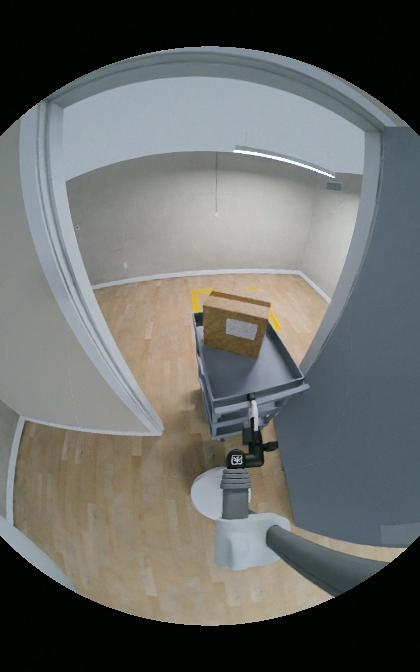

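Request:
move(
  blocking=false,
  r2={"base":{"strafe_m":0.18},"pace":"slow"},
)

Request:
wait(
  seconds=2.6,
)

Request:
move(
  blocking=false,
  r2={"base":{"translate_m":0.25,"strafe_m":0.02},"pace":"slow"},
)

Request:
wait(
  seconds=4,
  cameras=["r2_head_camera","r2_head_left_camera"],
)

Scene clock: 885.47 s.
move: r2 moving
r1.base_odometry: x=-3.328 y=+1.618 heading=+0.053
r1.turned_by_wheels: +0.000
r1.turned_by_imu: +0.000
r1.base_tilt: forward=-1.5 right=+1.2
r1.lidar_m: 0.45 4.90 4.83 1.94 1.43 1.40 1.03 0.75 0.73 0.62 0.46 0.44
r1.base_status: not commanded
r1.joint_positions: lift_m=+0.840 arm_m=+0.050 wrist_yaw_rad=+0.021 wrist_pitch_rad=+0.002 wrist_roll_rad=-0.001 gripper_m=-0.038
r1.joint_status: not commanded
r1.measured_speeds: all 0
r1.motor_effort: lift_m=+23(24) arm_m=-9(9) wheel_0=+9(9) wheel_1=-2(2) wheel_2=+20(20)
r1.servo_current: wrist_yaw_rad=117(137) wrist_pitch_rad=46(46) wrist_roll_rad=46(52) gripper_m=46(52)
r1.contact_limits: translate_m 0.9
r1.hand_pose: x=+0.5115 y=-0.0814 z=+1.0173 quat_wxyz=(+1.000, -0.001, +0.001, +0.010) (m; r1's base frame)
r1.wrist_depth_mm: - - - 174 208 182 - / - - - 226 208 181 164 / - - - 229 208 181 165 / - - - 168 211 182 167 / - - - 232 216 183 166 / - - 181 167 205 183 167 / - 150 - 167 156 181 167
r2.base_odometry: x=-1.552 y=-3.596 heading=-1.889
r2.turned_by_wheels: +0.000
r2.turned_by_imu: +0.000
r2.base_tilt: forward=-0.7 right=+0.1
r2.lidar_m: 0.35 0.69 0.68 1.33 2.28 2.81 - 4.33 0.58 0.52 0.53 0.44
r2.base_status: strafe_m moving
r2.joint_positions: lift_m=+0.687 arm_m=+0.000 wrist_yaw_rad=+0.001 wrist_pitch_rad=+0.007 wrist_roll_rad=+1.569 gripper_m=-0.029
r2.joint_status: not commanded
r2.measured_speeds: translate_m=+0.001 strafe_m=+0.056 rotate_rad=-0.004 lift_m=+0.000 arm_m=+0.000 wrist_yaw_rad=-0.003 wrist_pitch_rad=+0.000 wrist_roll_rad=+0.000
r2.motor_effort: lift_m=+22(22) arm_m=+4(4) wheel_0=-10(13) wheel_1=+9(9) wheel_2=+0(4)
r2.servo_current: wrist_yaw_rad=52(52) wrist_pitch_rad=39(52) wrist_roll_rad=52(52) gripper_m=65(72)
r2.hand_pose: x=+0.4593 y=-0.0873 z=+0.8629 quat_wxyz=(+0.708, +0.707, +0.003, -0.002) (m; r2's base frame)
r2.wrist_depth_mm: - - - 266 274 1661 1138 / - - - 198 263 1661 - / - - - 191 252 788 - / - - 480 183 245 - - / - - 500 178 236 831 - / - - 186 171 179 - - / - - 559 - 223 - -
pictures: none

Scene clock: 887.90 s.
earlier move: r2 done
r1.base_odometry: x=-3.328 y=+1.618 heading=+0.053
r1.turned_by_wheels: +0.000
r1.turned_by_imu: +0.000
r1.base_tilt: forward=-1.5 right=+1.2
r1.lidar_m: 0.43 4.90 4.84 1.91 1.42 1.39 1.01 0.73 0.72 0.62 0.47 0.45
r1.base_status: not commanded
r1.joint_positions: lift_m=+0.840 arm_m=+0.050 wrist_yaw_rad=+0.021 wrist_pitch_rad=+0.002 wrist_roll_rad=-0.001 gripper_m=-0.038
r1.joint_status: not commanded
r1.measured_speeds: all 0
r1.on_its_own: wrist_yaw_rad is at rest, and its servo_current (130 mA) is outside its rest range (0 to 104 mA)
r1.motor_effort: lift_m=+23(24) arm_m=-9(9) wheel_0=+9(9) wheel_1=-1(2) wheel_2=+20(20)
r1.servo_current: wrist_yaw_rad=130(137) wrist_pitch_rad=33(52) wrist_roll_rad=65(65) gripper_m=46(59)
r1.contact_limits: translate_m 0.9
r1.hand_pose: x=+0.5115 y=-0.0814 z=+1.0173 quat_wxyz=(+1.000, -0.001, +0.001, +0.010) (m; r1's base frame)
r1.wrist_depth_mm: - - - 173 206 183 - / - - - 228 208 180 165 / - - - 229 209 181 165 / - - - 168 211 182 166 / - - - 230 216 183 167 / - - 181 167 204 183 167 / - 150 - 167 156 181 167
r2.base_odometry: x=-1.395 y=-3.648 heading=-1.889
r2.turned_by_wheels: +0.000
r2.turned_by_imu: +0.000
r2.base_tilt: forward=-0.7 right=+0.0
r2.lidar_m: 0.39 0.55 0.64 1.25 2.13 2.60 - 4.61 0.77 0.69 0.69 0.43
r2.base_status: done
r2.joint_positions: lift_m=+0.687 arm_m=+0.000 wrist_yaw_rad=-0.001 wrist_pitch_rad=+0.007 wrist_roll_rad=+1.569 gripper_m=-0.029
r2.joint_status: not commanded
r2.measured_speeds: all 0
r2.motor_effort: lift_m=+22(22) arm_m=+4(4) wheel_0=-6(13) wheel_1=+2(9) wheel_2=+0(4)
r2.servo_current: wrist_yaw_rad=52(59) wrist_pitch_rad=52(59) wrist_roll_rad=33(59) gripper_m=72(78)
r2.hand_pose: x=+0.4592 y=-0.0877 z=+0.8629 quat_wxyz=(+0.708, +0.707, +0.002, -0.003) (m; r2's base frame)
r2.wrist_depth_mm: - - - 161 220 1618 - / - - 525 163 223 820 - / - 473 459 164 225 831 - / - - 508 167 228 831 - / - - 569 169 230 - - / - - 185 171 179 1430 - / - - - - 236 1576 1060
wait: 2.43 of 2.6 s (r2 has come to rest)
pictures: none

Scene clock: 888.40 s.
move: r2 moving
r1.base_odometry: x=-3.328 y=+1.618 heading=+0.053
r1.turned_by_wheels: +0.000
r1.turned_by_imu: +0.000
r1.base_tilt: forward=-1.5 right=+1.2
r1.lidar_m: 0.45 4.93 4.86 1.94 1.44 1.39 1.01 0.74 0.73 0.62 0.48 0.45
r1.base_status: not commanded
r1.joint_positions: lift_m=+0.840 arm_m=+0.050 wrist_yaw_rad=+0.021 wrist_pitch_rad=+0.002 wrist_roll_rad=-0.001 gripper_m=-0.038
r1.joint_status: not commanded
r1.measured_speeds: all 0
r1.motor_effort: lift_m=+23(24) arm_m=-9(9) wheel_0=+9(9) wheel_1=-1(2) wheel_2=+20(20)
r1.servo_current: wrist_yaw_rad=117(137) wrist_pitch_rad=46(46) wrist_roll_rad=59(65) gripper_m=46(59)
r1.contact_limits: translate_m 0.9
r1.hand_pose: x=+0.5115 y=-0.0814 z=+1.0173 quat_wxyz=(+1.000, -0.001, +0.001, +0.010) (m; r1's base frame)
r1.wrist_depth_mm: - - - 174 206 182 - / - - - 228 207 180 165 / - - - 229 208 181 165 / - - - 168 211 183 166 / - - - 232 215 183 167 / - - 181 167 204 184 167 / - 150 - 166 156 180 167
r2.base_odometry: x=-1.398 y=-3.659 heading=-1.889
r2.turned_by_wheels: +0.000
r2.turned_by_imu: +0.000
r2.base_tilt: forward=-0.6 right=+0.1
r2.lidar_m: 0.39 0.52 0.63 1.23 2.12 2.61 - 4.59 0.76 0.70 0.70 0.42
r2.base_status: translate_m moving; strafe_m moving
r2.joint_positions: lift_m=+0.687 arm_m=+0.000 wrist_yaw_rad=-0.001 wrist_pitch_rad=+0.007 wrist_roll_rad=+1.569 gripper_m=-0.029
r2.joint_status: not commanded
r2.measured_speeds: translate_m=+0.049 strafe_m=+0.004 rotate_rad=+0.002 lift_m=+0.000 arm_m=+0.000 wrist_yaw_rad=+0.000 wrist_pitch_rad=+0.000 wrist_roll_rad=+0.000
r2.motor_effort: lift_m=+21(22) arm_m=+4(4) wheel_0=+4(8) wheel_1=+7(7) wheel_2=-12(14)
r2.servo_current: wrist_yaw_rad=52(59) wrist_pitch_rad=46(52) wrist_roll_rad=52(52) gripper_m=72(72)
r2.hand_pose: x=+0.4592 y=-0.0877 z=+0.8629 quat_wxyz=(+0.708, +0.707, +0.002, -0.003) (m; r2's base frame)
r2.wrist_depth_mm: - - - 160 218 1537 - / - - 512 162 220 798 - / - 473 455 164 224 820 - / - - 508 167 227 831 - / - - 574 168 229 - - / - - 187 170 178 1366 - / - - - - 235 1537 1060
pictures: none

Scene clock: 891.70 s.
earlier move: r2 done
r1.base_odometry: x=-3.328 y=+1.618 heading=+0.053
r1.turned_by_wheels: +0.000
r1.turned_by_imu: +0.000
r1.base_tilt: forward=-1.5 right=+1.2
r1.lidar_m: 0.42 4.89 4.86 1.92 1.43 1.40 1.02 0.75 0.73 0.61 0.47 0.45
r1.base_status: not commanded
r1.joint_positions: lift_m=+0.840 arm_m=+0.050 wrist_yaw_rad=+0.021 wrist_pitch_rad=+0.002 wrist_roll_rad=-0.001 gripper_m=-0.038
r1.joint_status: not commanded
r1.measured_speeds: all 0
r1.on_its_own: wrist_yaw_rad is at rest, and its servo_current (124 mA) is outside its rest range (0 to 104 mA)
r1.motor_effort: lift_m=+23(24) arm_m=-9(9) wheel_0=+8(9) wheel_1=-1(2) wheel_2=+20(20)
r1.servo_current: wrist_yaw_rad=124(143) wrist_pitch_rad=39(52) wrist_roll_rad=33(65) gripper_m=46(59)
r1.contact_limits: translate_m 0.9
r1.hand_pose: x=+0.5115 y=-0.0814 z=+1.0173 quat_wxyz=(+1.000, -0.001, +0.001, +0.010) (m; r1's base frame)
r1.wrist_depth_mm: - - - 173 208 182 - / - - - 226 208 180 165 / - - - 229 208 182 165 / - - - 168 211 182 166 / - - - 231 216 183 166 / - - 180 167 204 184 167 / - 150 - 166 156 180 167
r2.base_odometry: x=-1.454 y=-3.891 heading=-1.889
r2.turned_by_wheels: +0.000
r2.turned_by_imu: +0.002
r2.base_tilt: forward=-0.7 right=+0.1
r2.lidar_m: 0.39 0.45 0.36 0.66 2.16 2.65 - 4.55 0.77 0.66 0.47 0.40
r2.base_status: done
r2.joint_positions: lift_m=+0.687 arm_m=+0.000 wrist_yaw_rad=+0.001 wrist_pitch_rad=+0.007 wrist_roll_rad=+1.569 gripper_m=-0.029
r2.joint_status: not commanded
r2.measured_speeds: all 0
r2.motor_effort: lift_m=+22(22) arm_m=+4(4) wheel_0=+7(12) wheel_1=+5(9) wheel_2=-4(14)
r2.servo_current: wrist_yaw_rad=39(59) wrist_pitch_rad=52(59) wrist_roll_rad=52(59) gripper_m=72(78)
r2.hand_pose: x=+0.4593 y=-0.0872 z=+0.8629 quat_wxyz=(+0.708, +0.707, +0.003, -0.002) (m; r2's base frame)
r2.wrist_depth_mm: - 473 449 131 186 - - / - 410 415 137 195 - - / - 508 477 143 206 - - / - - 559 151 216 - - / - - - 160 224 1708 - / - - 187 168 178 1464 477 / - - - - - 1708 1182
wait: 3.30 of 4 s (r2 has come to rest)
pictures: r2_head_camera, r2_head_left_camera
Images, in order (width x height): r2_head_camera 420x560, r2_head_left_camera 420x672.

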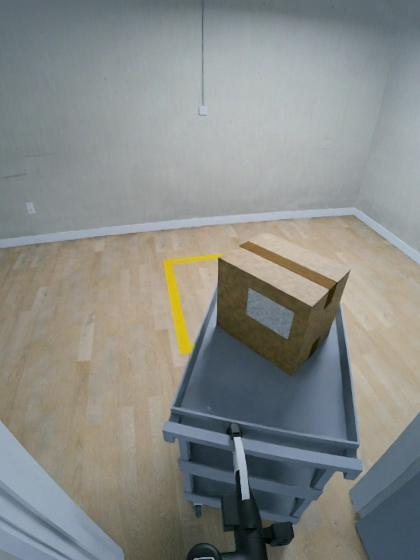

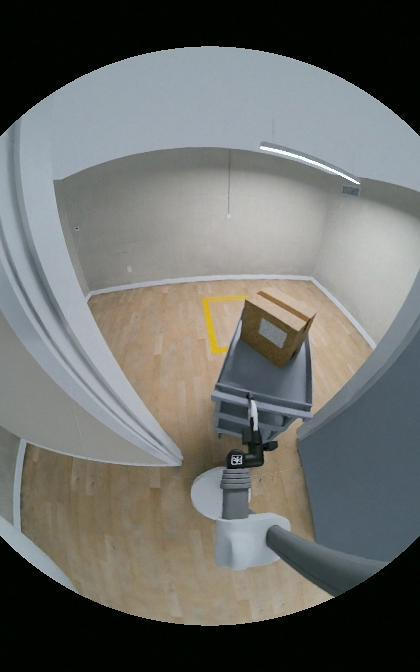

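Request:
move(
  blocking=false,
  r2={"base":{"translate_m":0.5,"strafe_m":-0.1},"pace":"slow"},
)

Request:
wait(
  seconds=6.5,
  cameras=["r2_head_camera","r2_head_left_camera"],
)

Scene clock: 907.53 s.
move: r2 moving
r1.base_odometry: x=-3.328 y=+1.618 heading=+0.053
r1.turned_by_wheels: +0.000
r1.turned_by_imu: +0.000
r1.base_tilt: forward=-1.5 right=+1.2
r1.lidar_m: 0.43 4.90 4.83 1.95 1.42 1.40 0.99 0.76 0.73 0.64 0.48 0.45
r1.base_status: not commanded
r1.joint_positions: lift_m=+0.840 arm_m=+0.050 wrist_yaw_rad=+0.021 wrist_pitch_rad=+0.002 wrist_roll_rad=-0.001 gripper_m=-0.038
r1.joint_status: not commanded
r1.measured_speeds: all 0
r1.motor_effort: lift_m=+23(23) arm_m=-9(9) wheel_0=+8(9) wheel_1=-2(2) wheel_2=+20(20)
r1.servo_current: wrist_yaw_rad=137(137) wrist_pitch_rad=39(46) wrist_roll_rad=46(65) gripper_m=52(52)
r1.contact_limits: translate_m 0.9
r1.hand_pose: x=+0.5115 y=-0.0814 z=+1.0173 quat_wxyz=(+1.000, -0.001, +0.001, +0.010) (m; r1's base frame)
r1.wrist_depth_mm: - - - 173 207 183 - / - - - 227 208 180 165 / - - - 230 209 181 166 / - - - 168 210 182 166 / - - - 232 216 183 167 / - - 181 167 204 183 167 / - 150 - 167 156 181 167
r2.base_odometry: x=-1.460 y=-3.902 heading=-1.888
r2.turned_by_wheels: +0.000
r2.turned_by_imu: +0.001
r2.base_tilt: forward=-0.7 right=+0.0
r2.lidar_m: 0.42 0.49 0.33 0.63 2.15 2.62 - 4.54 0.75 0.69 0.44 0.39
r2.base_status: translate_m moving; strafe_m moving
r2.joint_positions: lift_m=+0.687 arm_m=+0.000 wrist_yaw_rad=+0.001 wrist_pitch_rad=+0.007 wrist_roll_rad=+1.569 gripper_m=-0.029
r2.joint_status: not commanded
r2.measured_speeds: translate_m=+0.050 strafe_m=-0.009 rotate_rad=+0.003 lift_m=+0.000 arm_m=+0.000 wrist_yaw_rad=+0.000 wrist_pitch_rad=+0.000 wrist_roll_rad=+0.000
r2.motor_effort: lift_m=+22(22) arm_m=+4(4) wheel_0=+9(13) wheel_1=+6(7) wheel_2=-10(10)
r2.servo_current: wrist_yaw_rad=52(65) wrist_pitch_rad=46(52) wrist_roll_rad=33(59) gripper_m=72(78)
r2.hand_pose: x=+0.4593 y=-0.0872 z=+0.8629 quat_wxyz=(+0.708, +0.707, +0.003, -0.002) (m; r2's base frame)
r2.wrist_depth_mm: - 445 442 130 183 - - / - 413 415 135 193 - - / - 508 477 141 204 - - / - - 564 150 215 - - / - - - 158 222 1708 - / - - 187 168 179 1499 492 / - - - - - 1708 1205
pictures: none

Scene clock: 913.40 s.
earlier move: r2 done
r1.base_odometry: x=-3.328 y=+1.618 heading=+0.053
r1.turned_by_wheels: +0.000
r1.turned_by_imu: +0.000
r1.base_tilt: forward=-1.6 right=+1.2
r1.lidar_m: 0.42 4.90 4.86 1.91 1.45 1.40 0.98 0.76 0.73 0.61 0.45 0.43
r1.base_status: not commanded
r1.joint_positions: lift_m=+0.840 arm_m=+0.050 wrist_yaw_rad=+0.021 wrist_pitch_rad=+0.002 wrist_roll_rad=-0.001 gripper_m=-0.038
r1.joint_status: not commanded
r1.measured_speeds: all 0
r1.on_its_own: wrist_yaw_rad is at rest, and its servo_current (111 mA) is outside its rest range (0 to 104 mA)
r1.motor_effort: lift_m=+23(24) arm_m=-9(9) wheel_0=+9(9) wheel_1=-1(2) wheel_2=+20(20)
r1.servo_current: wrist_yaw_rad=111(143) wrist_pitch_rad=46(52) wrist_roll_rad=46(72) gripper_m=46(59)
r1.contact_limits: translate_m 0.9
r1.hand_pose: x=+0.5115 y=-0.0814 z=+1.0173 quat_wxyz=(+1.000, -0.001, +0.001, +0.010) (m; r1's base frame)
r1.wrist_depth_mm: - - - 173 208 182 - / - - - 225 208 180 165 / - - - 229 209 181 164 / - - - 169 211 183 167 / - - - 232 216 183 167 / - - 181 167 204 184 167 / - 150 - 166 156 181 167
r2.base_odometry: x=-1.705 y=-4.335 heading=-1.889
r2.turned_by_wheels: +0.000
r2.turned_by_imu: +0.002
r2.base_tilt: forward=-0.7 right=+0.1
r2.lidar_m: 0.43 2.76 2.54 0.92 0.45 2.92 - 0.86 0.57 0.55 0.35 0.35
r2.base_status: done
r2.joint_positions: lift_m=+0.687 arm_m=+0.000 wrist_yaw_rad=+0.001 wrist_pitch_rad=+0.007 wrist_roll_rad=+1.569 gripper_m=-0.029
r2.joint_status: not commanded
r2.measured_speeds: all 0
r2.motor_effort: lift_m=+22(22) arm_m=+4(4) wheel_0=+5(15) wheel_1=+4(8) wheel_2=-6(11)
r2.servo_current: wrist_yaw_rad=39(65) wrist_pitch_rad=46(59) wrist_roll_rad=52(65) gripper_m=65(78)
r2.hand_pose: x=+0.4593 y=-0.0872 z=+0.8629 quat_wxyz=(+0.708, +0.707, +0.003, -0.002) (m; r2's base frame)
r2.wrist_depth_mm: - 384 377 - 139 - - / - 504 469 - 157 - - / - - - - 170 - - / - - - 113 191 1499 512 / - - - 128 217 1618 477 / - - 186 145 178 1499 1182 / - - - - 320 322 329
wait: 5.87 of 6.5 s (r2 has come to rest)
pictures: r2_head_camera, r2_head_left_camera
Images, in order (width x height): r2_head_camera 420x560, r2_head_left_camera 420x672.

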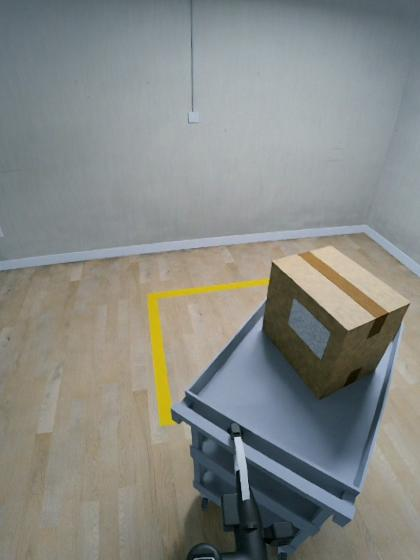

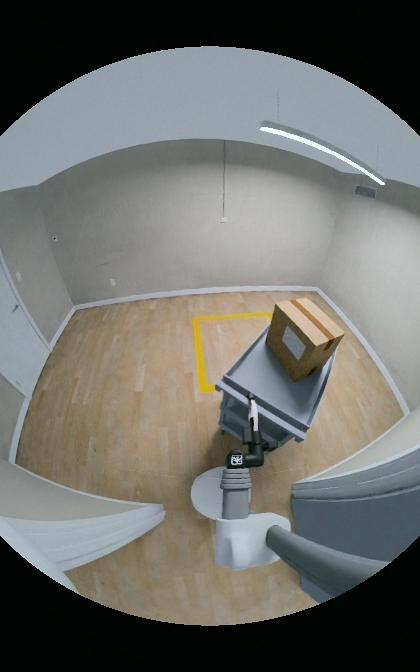

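Request:
move(
  blocking=false,
  r2={"base":{"rotate_rad":-0.45},"pace":"slow"},
)

Request:
wait(
  seconds=2,
  cameras=["r2_head_camera","r2_head_left_camera","r2_wrist_camera"],
)

Scene clock: 928.33 s.
move: r2 moving
r1.base_odometry: x=-3.328 y=+1.618 heading=+0.053
r1.turned_by_wheels: +0.000
r1.turned_by_imu: +0.000
r1.base_tilt: forward=-1.6 right=+1.2
r1.lidar_m: 0.43 4.92 4.85 1.93 1.47 1.40 1.00 0.73 0.73 0.64 0.45 0.45
r1.base_status: not commanded
r1.joint_positions: lift_m=+0.840 arm_m=+0.050 wrist_yaw_rad=+0.021 wrist_pitch_rad=+0.002 wrist_roll_rad=-0.001 gripper_m=-0.038
r1.joint_status: not commanded
r1.measured_speeds: all 0
r1.motor_effort: lift_m=+23(24) arm_m=-9(9) wheel_0=+9(9) wheel_1=-1(2) wheel_2=+20(20)
r1.servo_current: wrist_yaw_rad=117(130) wrist_pitch_rad=46(46) wrist_roll_rad=52(65) gripper_m=46(52)
r1.contact_limits: translate_m 0.9
r1.hand_pose: x=+0.5115 y=-0.0814 z=+1.0173 quat_wxyz=(+1.000, -0.001, +0.001, +0.010) (m; r1's base frame)
r1.wrist_depth_mm: - - - 173 207 182 - / - - - 227 208 181 164 / - - - 229 209 181 165 / - - - 169 211 182 166 / - - - 232 216 183 167 / - - 181 167 204 184 167 / - 149 - 167 156 181 167
r2.base_odometry: x=-1.705 y=-4.335 heading=-2.013
r2.turned_by_wheels: -0.124
r2.turned_by_imu: -0.120
r2.base_tilt: forward=-0.7 right=+0.1
r2.lidar_m: 0.42 2.73 2.71 2.32 0.42 2.99 - 1.05 0.61 0.57 0.39 0.36
r2.base_status: rotate_rad moving
r2.joint_positions: lift_m=+0.687 arm_m=+0.000 wrist_yaw_rad=+0.009 wrist_pitch_rad=+0.007 wrist_roll_rad=+1.569 gripper_m=-0.029
r2.joint_status: not commanded
r2.measured_speeds: translate_m=+0.000 strafe_m=+0.000 rotate_rad=-0.497 lift_m=+0.000 arm_m=+0.000 wrist_yaw_rad=+0.000 wrist_pitch_rad=+0.000 wrist_roll_rad=+0.000
r2.motor_effort: lift_m=+22(22) arm_m=+4(4) wheel_0=+20(20) wheel_1=+9(10) wheel_2=+13(13)
r2.servo_current: wrist_yaw_rad=59(65) wrist_pitch_rad=52(52) wrist_roll_rad=52(59) gripper_m=72(72)
r2.hand_pose: x=+0.4600 y=-0.0849 z=+0.8629 quat_wxyz=(+0.708, +0.707, +0.006, +0.001) (m; r2's base frame)
r2.wrist_depth_mm: - 359 362 102 156 - - / - 439 427 108 167 - - / - - 525 115 186 - - / - - - 128 199 - - / - - - 141 218 1576 484 / - - 196 160 178 1464 1182 / - - - - 312 314 317
pictures: none

Scene clock: 929.47 s.
earlier move: r2 done
r1.base_odometry: x=-3.328 y=+1.618 heading=+0.053
r1.turned_by_wheels: +0.000
r1.turned_by_imu: +0.000
r1.base_tilt: forward=-1.5 right=+1.2
r1.lidar_m: 0.43 4.89 4.82 1.93 1.44 1.40 1.03 0.75 0.74 0.64 0.47 0.45
r1.base_status: not commanded
r1.joint_positions: lift_m=+0.840 arm_m=+0.050 wrist_yaw_rad=+0.021 wrist_pitch_rad=+0.002 wrist_roll_rad=-0.001 gripper_m=-0.038
r1.joint_status: not commanded
r1.measured_speeds: all 0
r1.on_its_own: wrist_yaw_rad is at rest, and its servo_current (130 mA) is outside its rest range (0 to 104 mA)
r1.motor_effort: lift_m=+23(24) arm_m=-9(9) wheel_0=+8(9) wheel_1=-1(2) wheel_2=+20(20)
r1.servo_current: wrist_yaw_rad=130(130) wrist_pitch_rad=39(52) wrist_roll_rad=52(65) gripper_m=52(52)
r1.contact_limits: translate_m 0.9
r1.hand_pose: x=+0.5115 y=-0.0814 z=+1.0173 quat_wxyz=(+1.000, -0.001, +0.001, +0.010) (m; r1's base frame)
r1.wrist_depth_mm: - - - 173 207 182 - / - - - 227 208 180 164 / - - - 229 208 181 165 / - - - 168 210 183 166 / - - - 231 215 183 167 / - - 181 167 204 183 167 / - 150 - 167 156 180 167
r2.base_odometry: x=-1.705 y=-4.335 heading=-2.337
r2.turned_by_wheels: -0.324
r2.turned_by_imu: -0.316
r2.base_tilt: forward=-0.7 right=+0.1
r2.lidar_m: 0.39 2.71 2.76 2.45 0.47 0.43 3.03 6.03 0.80 0.56 0.57 0.45
r2.base_status: done
r2.joint_positions: lift_m=+0.687 arm_m=+0.000 wrist_yaw_rad=+0.003 wrist_pitch_rad=+0.007 wrist_roll_rad=+1.569 gripper_m=-0.029
r2.joint_status: not commanded
r2.measured_speeds: all 0
r2.motor_effort: lift_m=+22(22) arm_m=-2(4) wheel_0=+3(20) wheel_1=+4(10) wheel_2=+7(13)
r2.servo_current: wrist_yaw_rad=46(65) wrist_pitch_rad=52(52) wrist_roll_rad=59(59) gripper_m=72(78)
r2.hand_pose: x=+0.4596 y=-0.0864 z=+0.8629 quat_wxyz=(+0.708, +0.707, +0.004, -0.001) (m; r2's base frame)
r2.wrist_depth_mm: - - - 179 241 1618 492 / - - - 178 239 1661 - / - - 500 176 237 809 - / - - 480 233 235 842 - / - - 521 173 232 831 - / - - 186 171 178 - - / - - - - - 1576 -
wait: 1.13 of 2 s (r2 has come to rest)
pictures: r2_head_camera, r2_head_left_camera, r2_wrist_camera
Images, in order (width x height): r2_head_camera 420x560, r2_head_left_camera 420x672, r2_wrist_camera 616x392.

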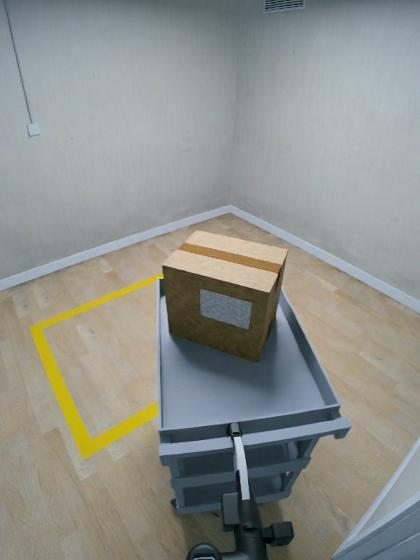

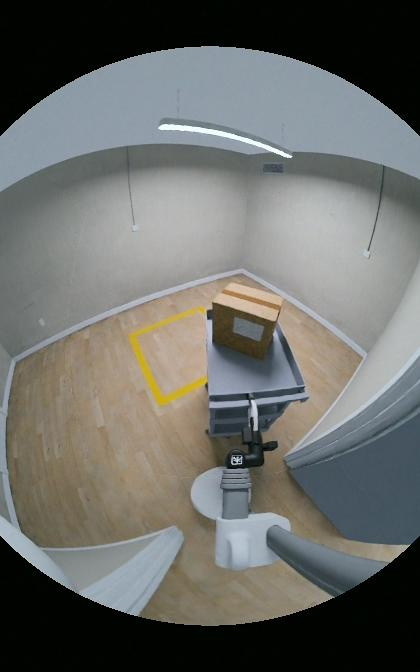

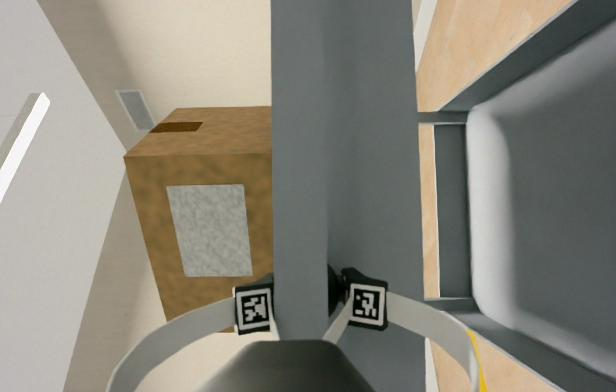

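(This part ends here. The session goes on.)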